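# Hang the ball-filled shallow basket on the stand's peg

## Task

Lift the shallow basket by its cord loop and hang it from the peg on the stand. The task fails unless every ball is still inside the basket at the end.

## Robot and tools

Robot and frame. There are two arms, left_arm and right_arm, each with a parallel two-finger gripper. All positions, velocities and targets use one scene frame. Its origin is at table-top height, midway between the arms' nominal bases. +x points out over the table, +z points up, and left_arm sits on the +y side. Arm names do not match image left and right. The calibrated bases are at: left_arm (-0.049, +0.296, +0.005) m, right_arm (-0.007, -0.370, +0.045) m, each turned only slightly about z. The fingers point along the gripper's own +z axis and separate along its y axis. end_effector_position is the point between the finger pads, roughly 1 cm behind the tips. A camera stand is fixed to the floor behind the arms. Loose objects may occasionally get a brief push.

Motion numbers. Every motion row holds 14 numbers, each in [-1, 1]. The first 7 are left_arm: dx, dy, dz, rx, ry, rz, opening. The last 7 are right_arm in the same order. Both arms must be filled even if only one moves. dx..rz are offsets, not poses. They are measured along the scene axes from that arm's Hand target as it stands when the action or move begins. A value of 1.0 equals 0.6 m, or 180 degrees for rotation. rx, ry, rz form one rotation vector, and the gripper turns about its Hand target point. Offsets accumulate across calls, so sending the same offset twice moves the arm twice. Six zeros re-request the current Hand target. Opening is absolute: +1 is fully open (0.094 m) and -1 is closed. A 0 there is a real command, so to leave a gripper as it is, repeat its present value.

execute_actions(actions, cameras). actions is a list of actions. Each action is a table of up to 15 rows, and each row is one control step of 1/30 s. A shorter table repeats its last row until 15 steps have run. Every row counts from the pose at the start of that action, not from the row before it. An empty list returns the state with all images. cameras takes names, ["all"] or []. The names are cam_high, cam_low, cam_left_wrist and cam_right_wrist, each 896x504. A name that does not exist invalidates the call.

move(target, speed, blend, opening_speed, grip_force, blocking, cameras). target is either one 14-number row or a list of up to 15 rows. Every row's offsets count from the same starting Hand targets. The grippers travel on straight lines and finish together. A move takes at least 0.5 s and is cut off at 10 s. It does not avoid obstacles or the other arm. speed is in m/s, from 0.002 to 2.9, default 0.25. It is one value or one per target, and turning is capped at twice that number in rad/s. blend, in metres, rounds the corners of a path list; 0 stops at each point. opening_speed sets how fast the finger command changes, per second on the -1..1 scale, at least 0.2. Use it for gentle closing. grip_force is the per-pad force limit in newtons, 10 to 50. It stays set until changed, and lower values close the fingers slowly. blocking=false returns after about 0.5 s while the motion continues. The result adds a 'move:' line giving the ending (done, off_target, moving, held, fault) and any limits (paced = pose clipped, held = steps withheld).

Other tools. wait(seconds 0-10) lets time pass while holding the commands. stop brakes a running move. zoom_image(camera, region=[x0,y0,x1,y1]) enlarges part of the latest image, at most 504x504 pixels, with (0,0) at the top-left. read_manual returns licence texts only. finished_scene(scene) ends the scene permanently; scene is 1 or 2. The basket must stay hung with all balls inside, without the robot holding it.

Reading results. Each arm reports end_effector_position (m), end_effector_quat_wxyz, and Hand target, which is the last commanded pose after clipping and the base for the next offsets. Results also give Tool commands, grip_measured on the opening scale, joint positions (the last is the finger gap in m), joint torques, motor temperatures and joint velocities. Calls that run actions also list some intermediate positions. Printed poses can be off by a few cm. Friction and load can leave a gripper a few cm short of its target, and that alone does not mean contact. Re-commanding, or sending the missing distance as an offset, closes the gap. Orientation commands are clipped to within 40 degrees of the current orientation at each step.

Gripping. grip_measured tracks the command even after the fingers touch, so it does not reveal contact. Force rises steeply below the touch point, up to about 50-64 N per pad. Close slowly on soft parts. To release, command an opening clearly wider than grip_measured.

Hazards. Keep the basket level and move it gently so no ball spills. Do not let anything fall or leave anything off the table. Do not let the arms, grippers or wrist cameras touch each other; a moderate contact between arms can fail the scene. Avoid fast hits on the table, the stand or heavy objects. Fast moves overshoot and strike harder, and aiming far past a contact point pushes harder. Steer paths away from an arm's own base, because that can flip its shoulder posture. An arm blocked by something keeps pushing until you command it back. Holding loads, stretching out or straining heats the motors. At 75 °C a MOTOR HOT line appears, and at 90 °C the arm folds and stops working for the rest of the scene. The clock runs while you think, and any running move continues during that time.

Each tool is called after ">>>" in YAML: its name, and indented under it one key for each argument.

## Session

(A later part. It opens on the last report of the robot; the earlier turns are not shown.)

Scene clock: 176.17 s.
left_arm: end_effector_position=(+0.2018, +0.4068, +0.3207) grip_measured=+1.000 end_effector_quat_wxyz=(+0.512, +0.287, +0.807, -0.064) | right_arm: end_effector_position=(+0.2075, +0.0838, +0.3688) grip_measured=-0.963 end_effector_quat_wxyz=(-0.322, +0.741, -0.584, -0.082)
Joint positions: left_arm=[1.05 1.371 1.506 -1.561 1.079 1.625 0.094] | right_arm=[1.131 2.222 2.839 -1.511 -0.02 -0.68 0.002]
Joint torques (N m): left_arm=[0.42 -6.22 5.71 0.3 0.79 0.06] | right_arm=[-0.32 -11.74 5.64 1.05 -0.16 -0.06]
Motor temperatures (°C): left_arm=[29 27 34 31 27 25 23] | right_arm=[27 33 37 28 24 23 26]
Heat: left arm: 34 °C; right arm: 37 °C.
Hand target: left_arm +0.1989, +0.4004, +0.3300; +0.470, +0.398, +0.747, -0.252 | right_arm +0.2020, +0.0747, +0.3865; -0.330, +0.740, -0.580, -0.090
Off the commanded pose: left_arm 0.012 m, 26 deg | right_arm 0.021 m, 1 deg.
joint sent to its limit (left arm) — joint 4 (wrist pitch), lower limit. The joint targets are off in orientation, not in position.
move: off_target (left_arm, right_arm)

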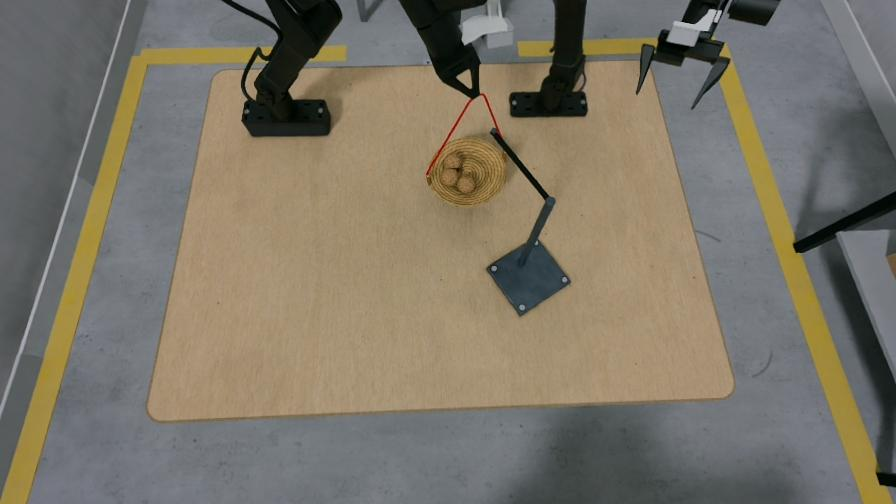

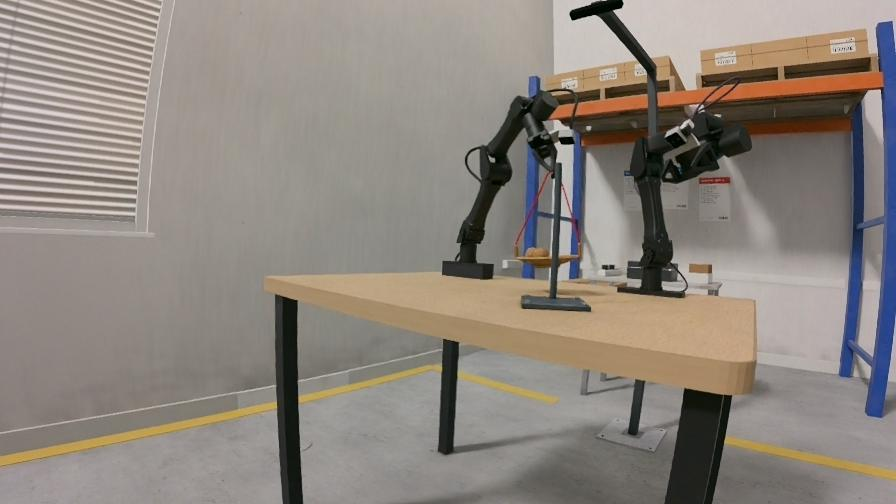

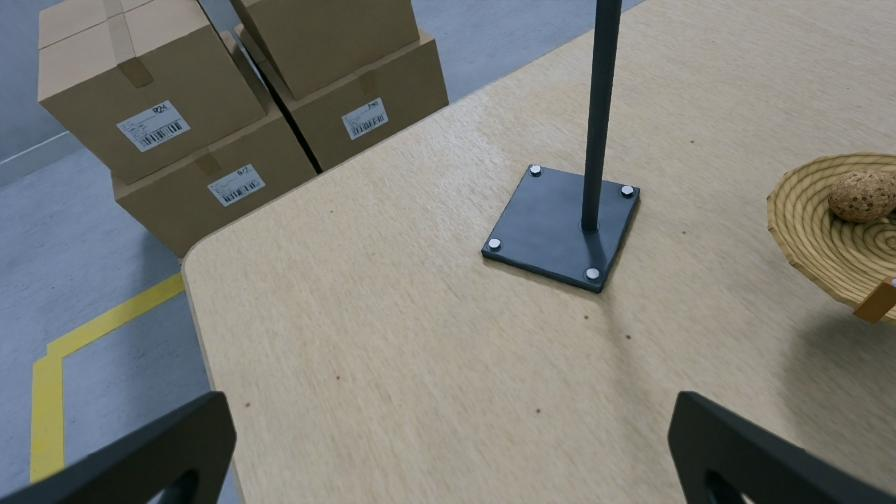

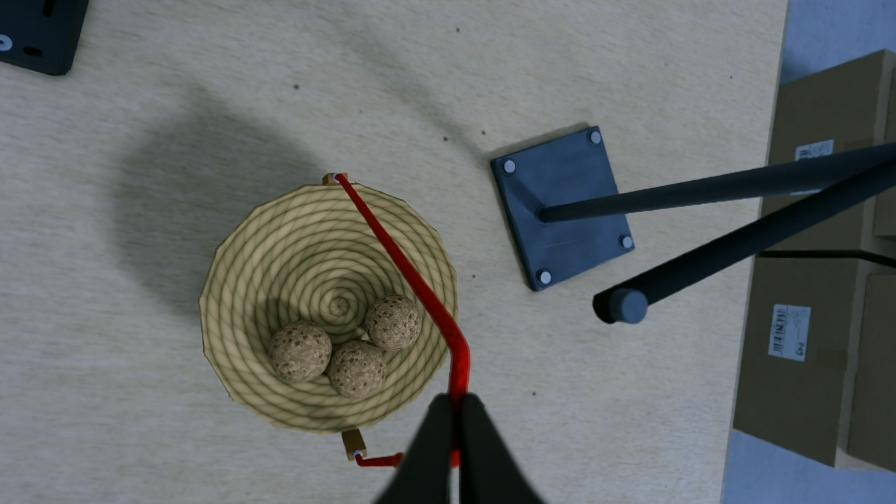

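>>> move:
  target:
    - [0,0,0,0,0,0,1,0.04,0.025,0.03,0.03,-0.013,0,-1]
    - [0,0,0,0,0,0,1,0.178,0.09,0.03,0.112,-0.05,0,-1]
  speed: 0.05
  blend: [0.01,0]
  cameras: ["all"]

Scene clock: 210.73 s.
left_arm: end_effector_position=(+0.2018, +0.4068, +0.3207) grip_measured=+1.000 end_effector_quat_wxyz=(+0.512, +0.287, +0.807, -0.064) | right_arm: end_effector_position=(+0.3122, +0.1310, +0.3752) grip_measured=-0.963 end_effector_quat_wxyz=(-0.468, +0.685, -0.545, -0.121)
Joint positions: left_arm=[1.05 1.371 1.506 -1.561 1.079 1.625 0.094] | right_arm=[0.962 2.157 2.438 -0.853 -0.172 -0.754 0.002]
Joint torques (N m): left_arm=[0.43 -6.19 5.7 0.3 0.79 0.06] | right_arm=[-0.44 -13.63 4.81 1.86 -0.29 -0.05]
Heat: left arm: 34 °C; right arm: 37 °C.
Hand target: left_arm +0.1989, +0.4004, +0.3300; +0.470, +0.398, +0.747, -0.252 | right_arm +0.3089, +0.1287, +0.4043; -0.498, +0.675, -0.528, -0.132
Off the commanded pose: left_arm 0.012 m, 26 deg | right_arm 0.030 m, 4 deg.
elbow stopped short (right arm): the move would have taken joint 3 (elbow) straighter than the controller allows.
joint sent to its limit (left arm) — joint 4 (wrist pitch), lower limit. The joint targets are off in orientation, not in position.
move: off_target (left_arm, right_arm)

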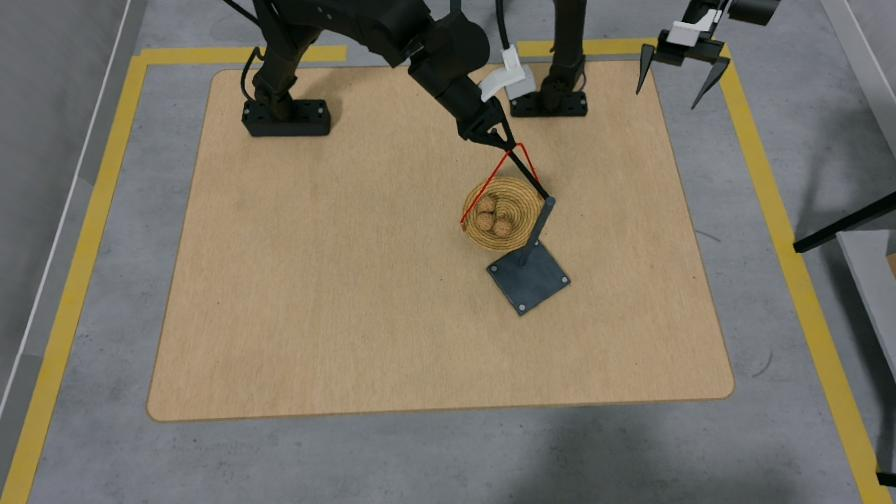

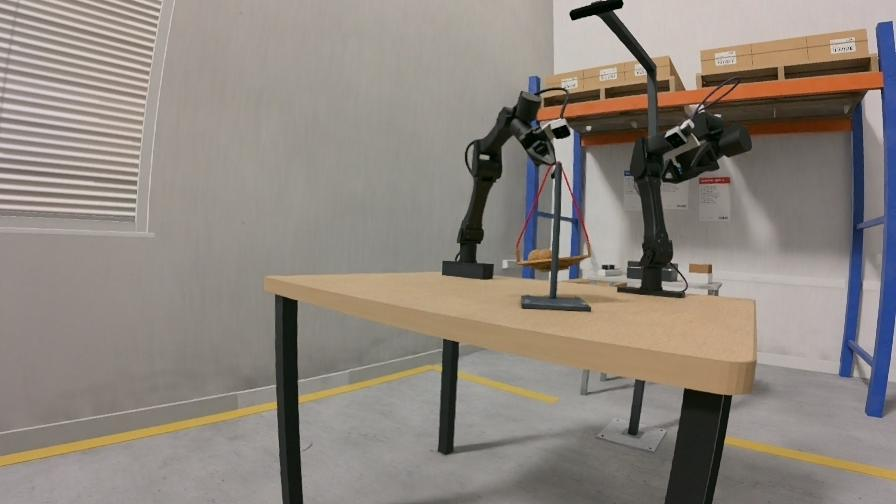

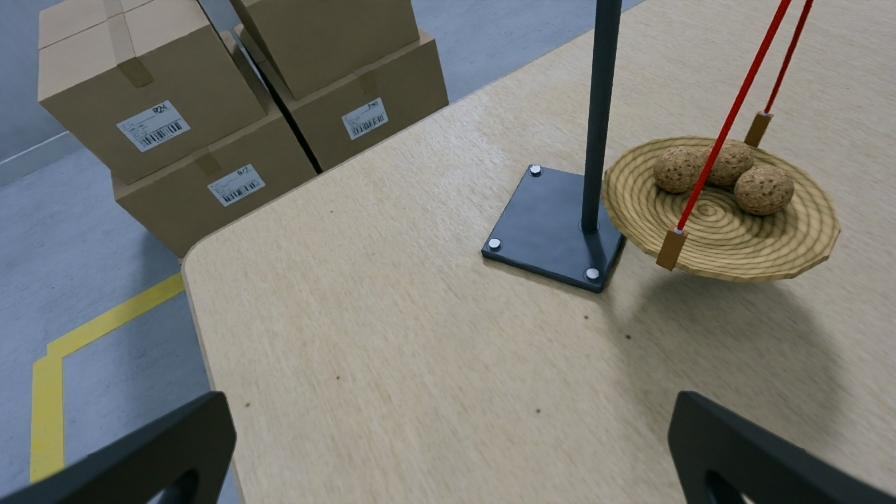

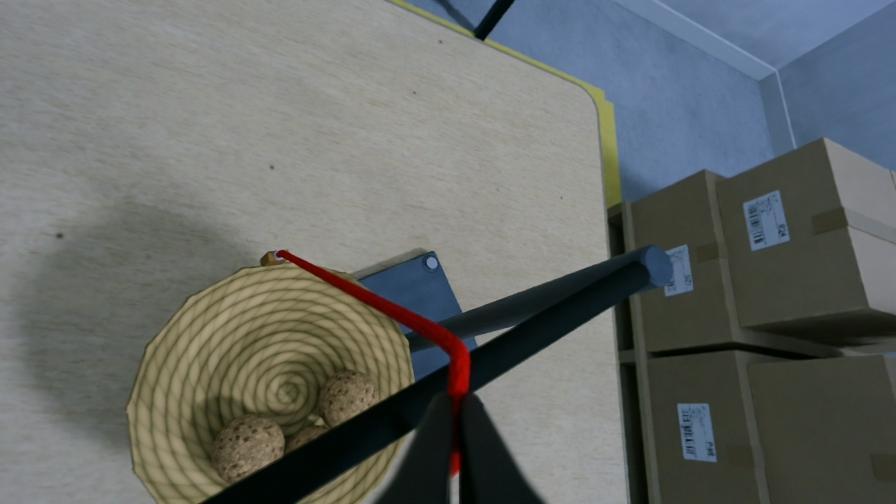

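>>> move:
  target: [0,0,0,0,0,0,1,0,0,-0.05,0,0,0,-1]
  speed: 0.04
  cameras: ["all"]

>>> zoom_image:
  camera: "cam_low"
  region: [490, 120, 630, 310]

Scene clock: 217.40 s.
left_arm: end_effector_position=(+0.2018, +0.4068, +0.3207) grip_measured=+1.000 end_effector_quat_wxyz=(+0.512, +0.287, +0.807, -0.064) | right_arm: end_effector_position=(+0.3096, +0.1295, +0.3576) grip_measured=-0.963 end_effector_quat_wxyz=(-0.478, +0.683, -0.539, -0.125)
Joint positions: left_arm=[1.05 1.371 1.506 -1.561 1.079 1.625 0.094] | right_arm=[0.962 2.056 2.177 -0.669 -0.178 -0.755 0.002]
Joint torques (N m): left_arm=[0.44 -6.24 5.67 0.3 0.8 0.06] | right_arm=[-0.44 -12.1 4.49 1.87 -0.22 -0.03]
Heat: left arm: 34 °C; right arm: 37 °C.
Hand target: left_arm +0.1989, +0.4004, +0.3300; +0.470, +0.398, +0.747, -0.252 | right_arm +0.3089, +0.1287, +0.3743; -0.498, +0.676, -0.527, -0.132
Off the commanded pose: left_arm 0.012 m, 26 deg | right_arm 0.017 m, 3 deg.
joint sent to its limit (left arm) — joint 4 (wrist pitch), lower limit. The joint targets are off in orientation, not in position.
move: off_target (left_arm, right_arm)

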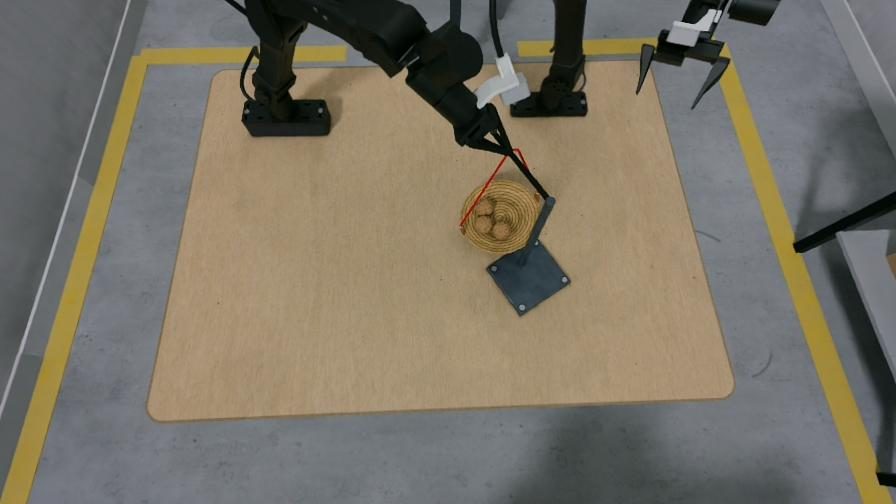

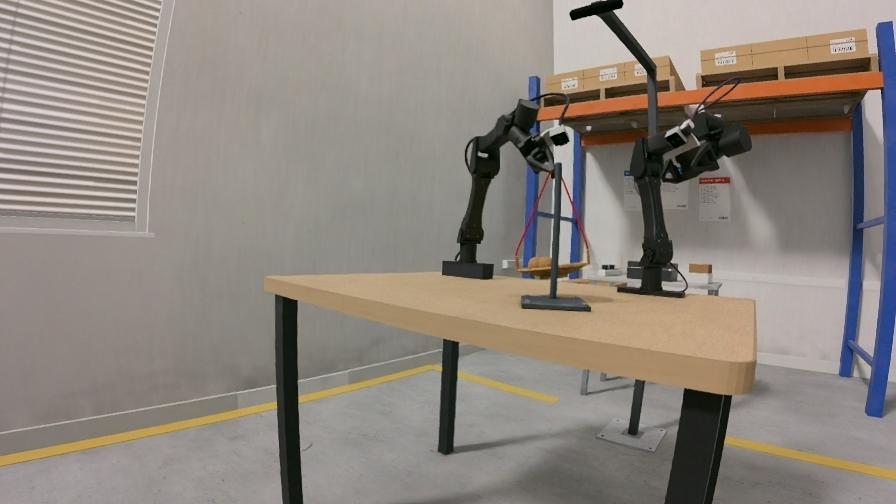

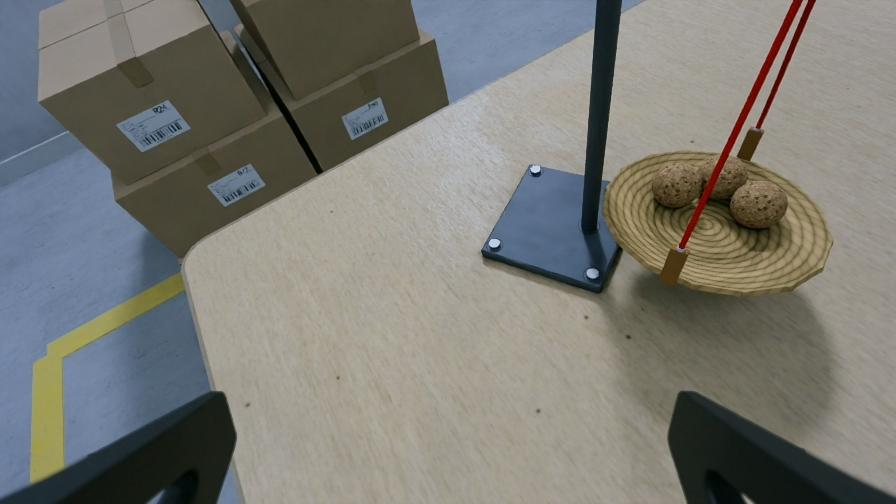

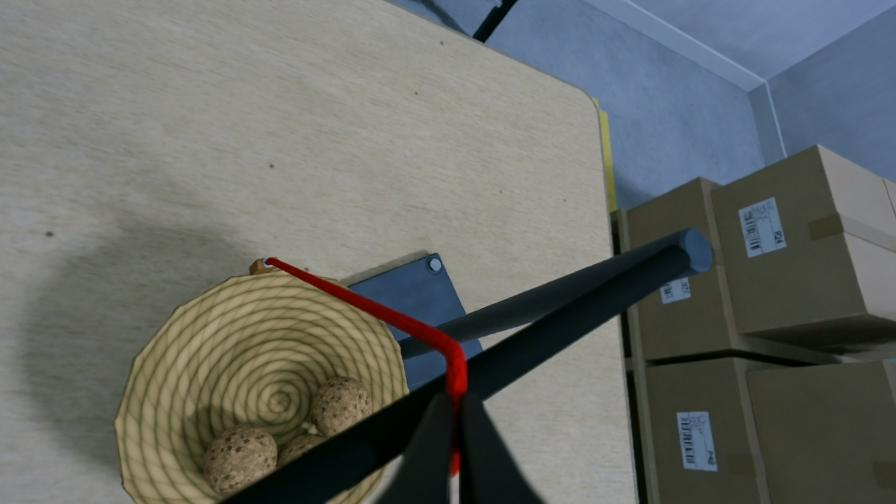

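Scaled by 2.653 from the camera's 896x504 image, which has a finer 1280x720 frame.

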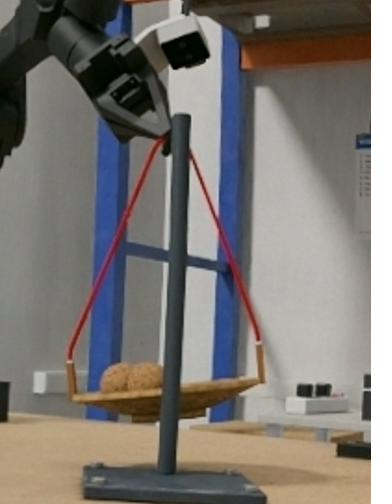

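>>> move:
  target: [0,0,0,0,0,0,1,0,0,-0.017,0,0,0,-1]
  speed: 0.03
  cameras: ["cam_right_wrist","cam_low"]

>>> zoom_image:
  camera: "cam_low"
  region: [490, 120, 630, 310]

Scene clock: 220.73 s.
left_arm: end_effector_position=(+0.2018, +0.4068, +0.3207) grip_measured=+1.000 end_effector_quat_wxyz=(+0.512, +0.287, +0.807, -0.064) | right_arm: end_effector_position=(+0.3088, +0.1296, +0.3573) grip_measured=-0.963 end_effector_quat_wxyz=(-0.488, +0.679, -0.533, -0.127)
Joint positions: left_arm=[1.05 1.371 1.506 -1.561 1.079 1.625 0.094] | right_arm=[0.962 2.028 2.112 -0.606 -0.182 -0.755 0.002]
Joint torques (N m): left_arm=[0.42 -6.2 5.72 0.3 0.8 0.06] | right_arm=[-0.43 -11.06 4.29 1.79 -0.15 -0.03]
Heat: left arm: 34 °C; right arm: 37 °C.
Hand target: left_arm +0.1989, +0.4004, +0.3300; +0.470, +0.398, +0.747, -0.252 | right_arm +0.3088, +0.1287, +0.3642; -0.498, +0.675, -0.527, -0.132
Off the commanded pose: left_arm 0.012 m, 26 deg | right_arm 0.007 m, 1 deg.
joint sent to its limit (left arm) — joint 4 (wrist pitch), lower limit. The joint targets are off in orientation, not in position.
move: off_target (left_arm)
Images, in order (width x height): cam_low 896x504, cam_right_wrist 896x504.

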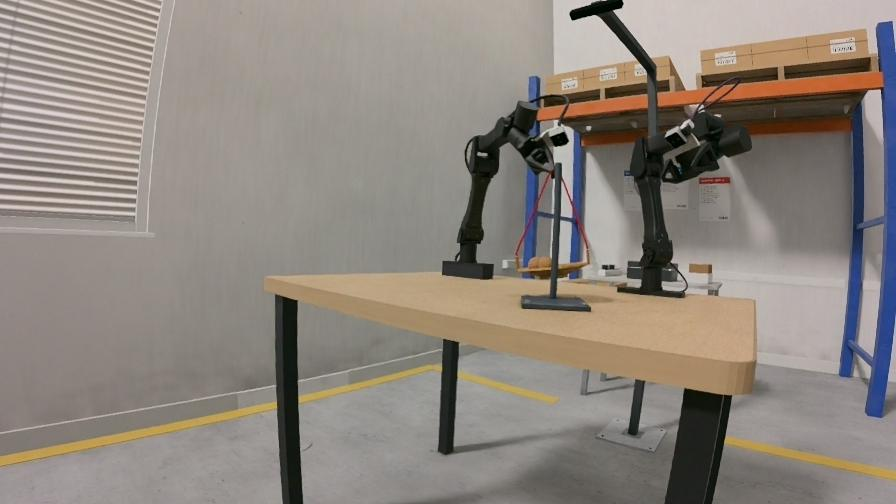

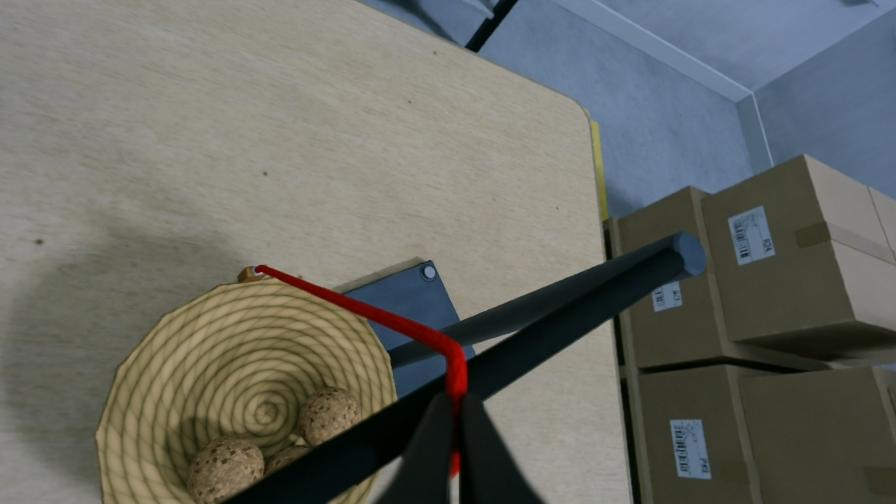

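Scaled by 2.653 from the camera's 896x504 image, which has a finer 1280x720 frame.

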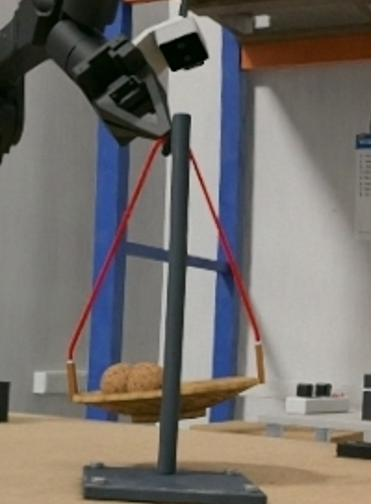

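>>> move:
  target: [0,0,0,0,0,0,1,0,0,0,0,0,0,-0.7]
  opening_speed: 0.2
  cameras: ["all"]

>>> zoom_image:
  camera: "cam_low"
  region: [490, 120, 630, 310]

Scene clock: 226.87 s.
left_arm: end_effector_position=(+0.2018, +0.4068, +0.3207) grip_measured=+1.000 end_effector_quat_wxyz=(+0.512, +0.287, +0.807, -0.064) | right_arm: end_effector_position=(+0.3132, +0.1297, +0.3608) grip_measured=-0.702 end_effector_quat_wxyz=(-0.497, +0.674, -0.532, -0.124)
Joint positions: left_arm=[1.05 1.371 1.506 -1.561 1.079 1.625 0.094] | right_arm=[0.957 2.028 2.11 -0.586 -0.178 -0.755 0.014]
Joint torques (N m): left_arm=[0.44 -6.2 5.72 0.29 0.79 0.07] | right_arm=[-0.05 -11.11 4.4 1.6 -0.21 -0.02]
Heat: left arm: 34 °C; right arm: 37 °C.
Hand target: left_arm +0.1989, +0.4004, +0.3300; +0.470, +0.398, +0.747, -0.252 | right_arm +0.3089, +0.1286, +0.3642; -0.498, +0.675, -0.527, -0.132
Off the commanded pose: left_arm 0.012 m, 26 deg | right_arm 0.006 m, 1 deg.
joint sent to its limit (left arm) — joint 4 (wrist pitch), lower limit. The joint targets are off in orientation, not in position.
move: off_target (left_arm)

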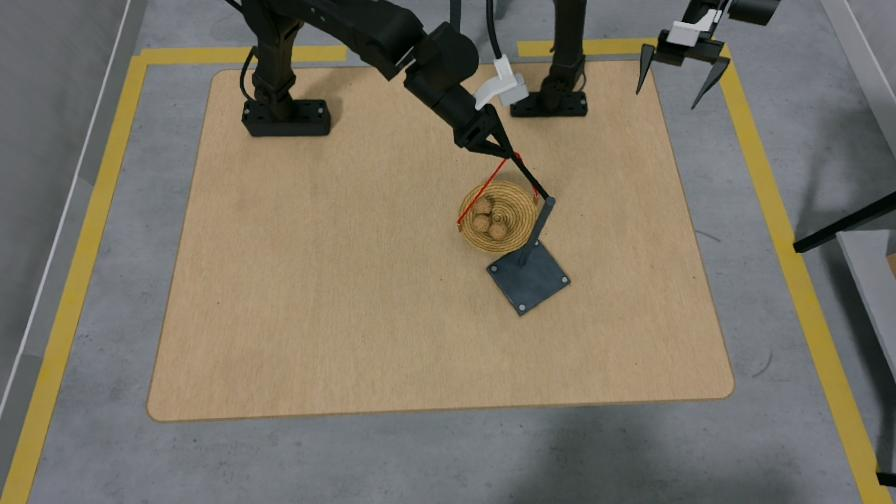

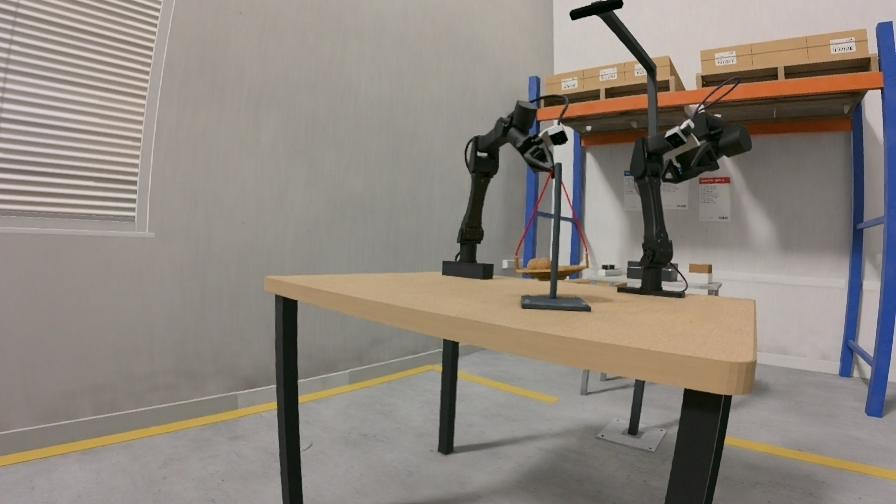

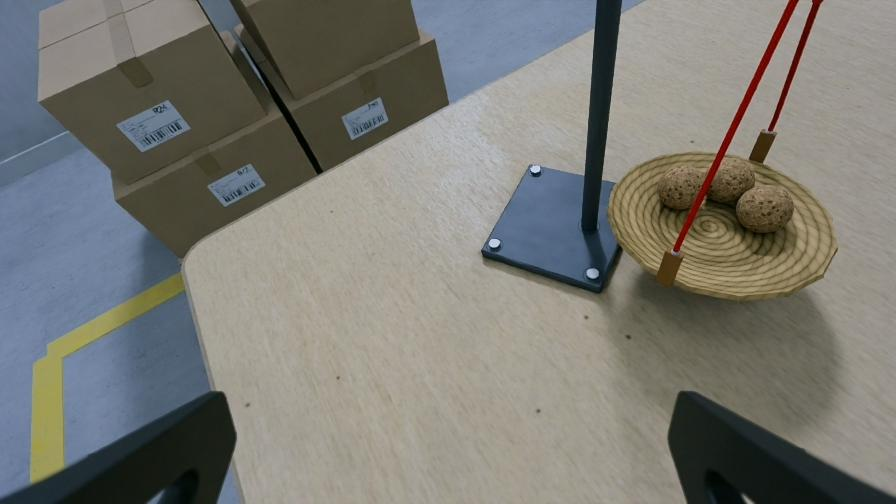

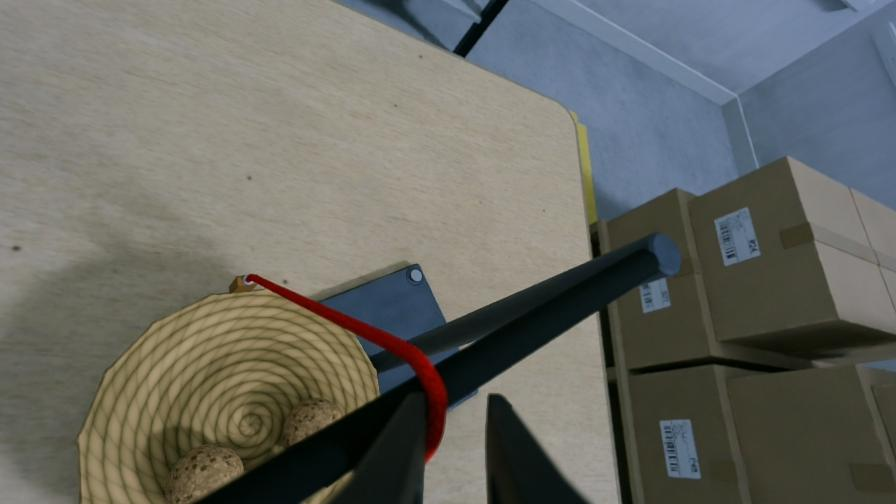

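Scaled by 2.653 from the camera's 896x504 image, which has a finer 1280x720 frame.

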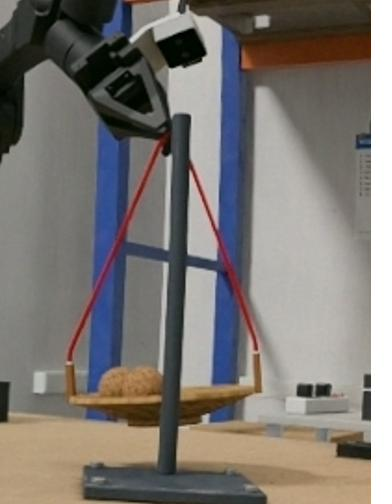

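>>> move:
  target:
    - [0,0,0,0,0,0,1,0,0,0,0,0,0,-0.5]
    - [0,0,0,0,0,0,1,-0.06,-0.16,0.095,0,0,0,-0.5]
    - [0,0,0,0,0,0,1,-0.2,-0.4,0.1,0,0,0,-0.5]
  speed: [0.05,0.06,0.2]
  opening_speed: 0.3
  cameras: ["all"]

>>> zoom_image:
  camera: "cam_high"
  region: [430, 90, 590, 330]

Scene clock: 238.80 s.
left_arm: end_effector_position=(+0.2018, +0.4068, +0.3207) grip_measured=+1.000 end_effector_quat_wxyz=(+0.512, +0.287, +0.807, -0.064) | right_arm: end_effector_position=(+0.1923, -0.1115, +0.4299) grip_measured=-0.502 end_effector_quat_wxyz=(-0.508, +0.671, -0.527, -0.122)
Joint positions: left_arm=[1.05 1.371 1.506 -1.561 1.079 1.625 0.094] | right_arm=[0.712 1.124 1.495 -0.885 -0.389 -0.88 0.023]
Joint torques (N m): left_arm=[0.42 -6.22 5.7 0.29 0.8 0.06] | right_arm=[-0.44 -1.89 4.04 1.44 -0.35 -0.06]
Heat: left arm: 34 °C; right arm: 37 °C.
Hand target: left_arm +0.1989, +0.4004, +0.3300; +0.470, +0.398, +0.747, -0.252 | right_arm +0.1888, -0.1112, +0.4242; -0.498, +0.676, -0.527, -0.132
Off the commanded pose: left_arm 0.012 m, 26 deg | right_arm 0.007 m, 2 deg.
joint sent to its limit (left arm) — joint 4 (wrist pitch), lower limit. The joint targets are off in orientation, not in position.
move: off_target (left_arm)

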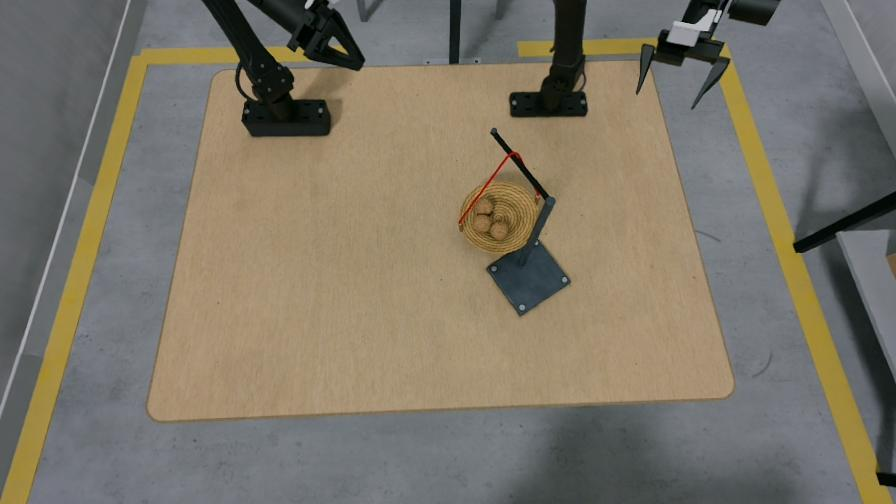

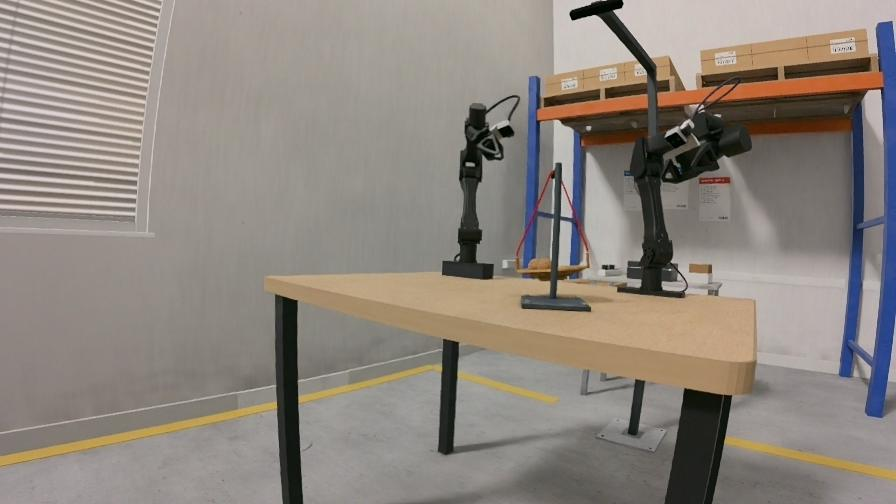

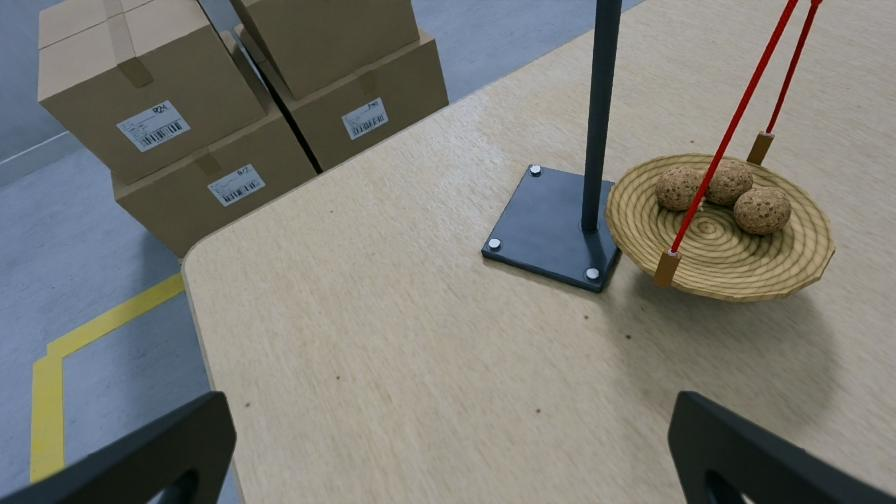

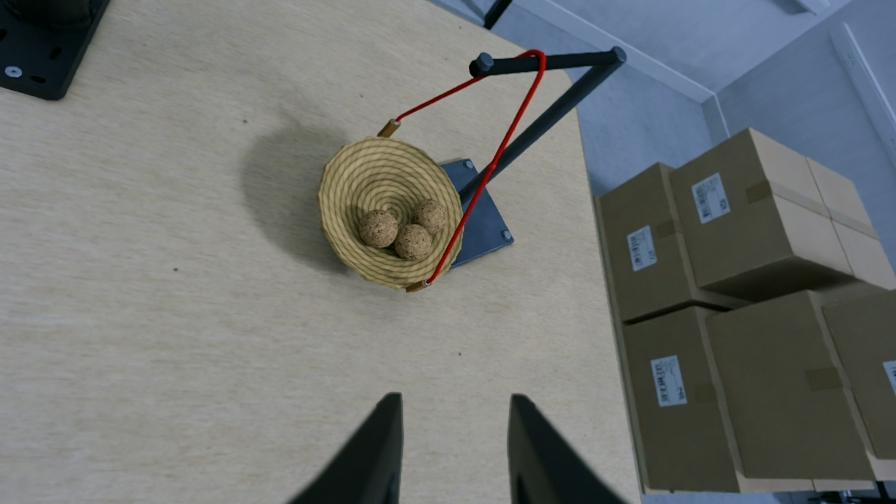

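Scaled by 2.100 from the camera's 896x504 image, which has a finer 1280x720 frame.

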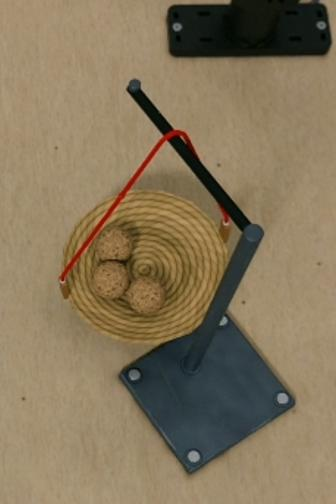

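Hung stably.

>>> finished_scene:
  scene: 1

The scene is finished: the task was done.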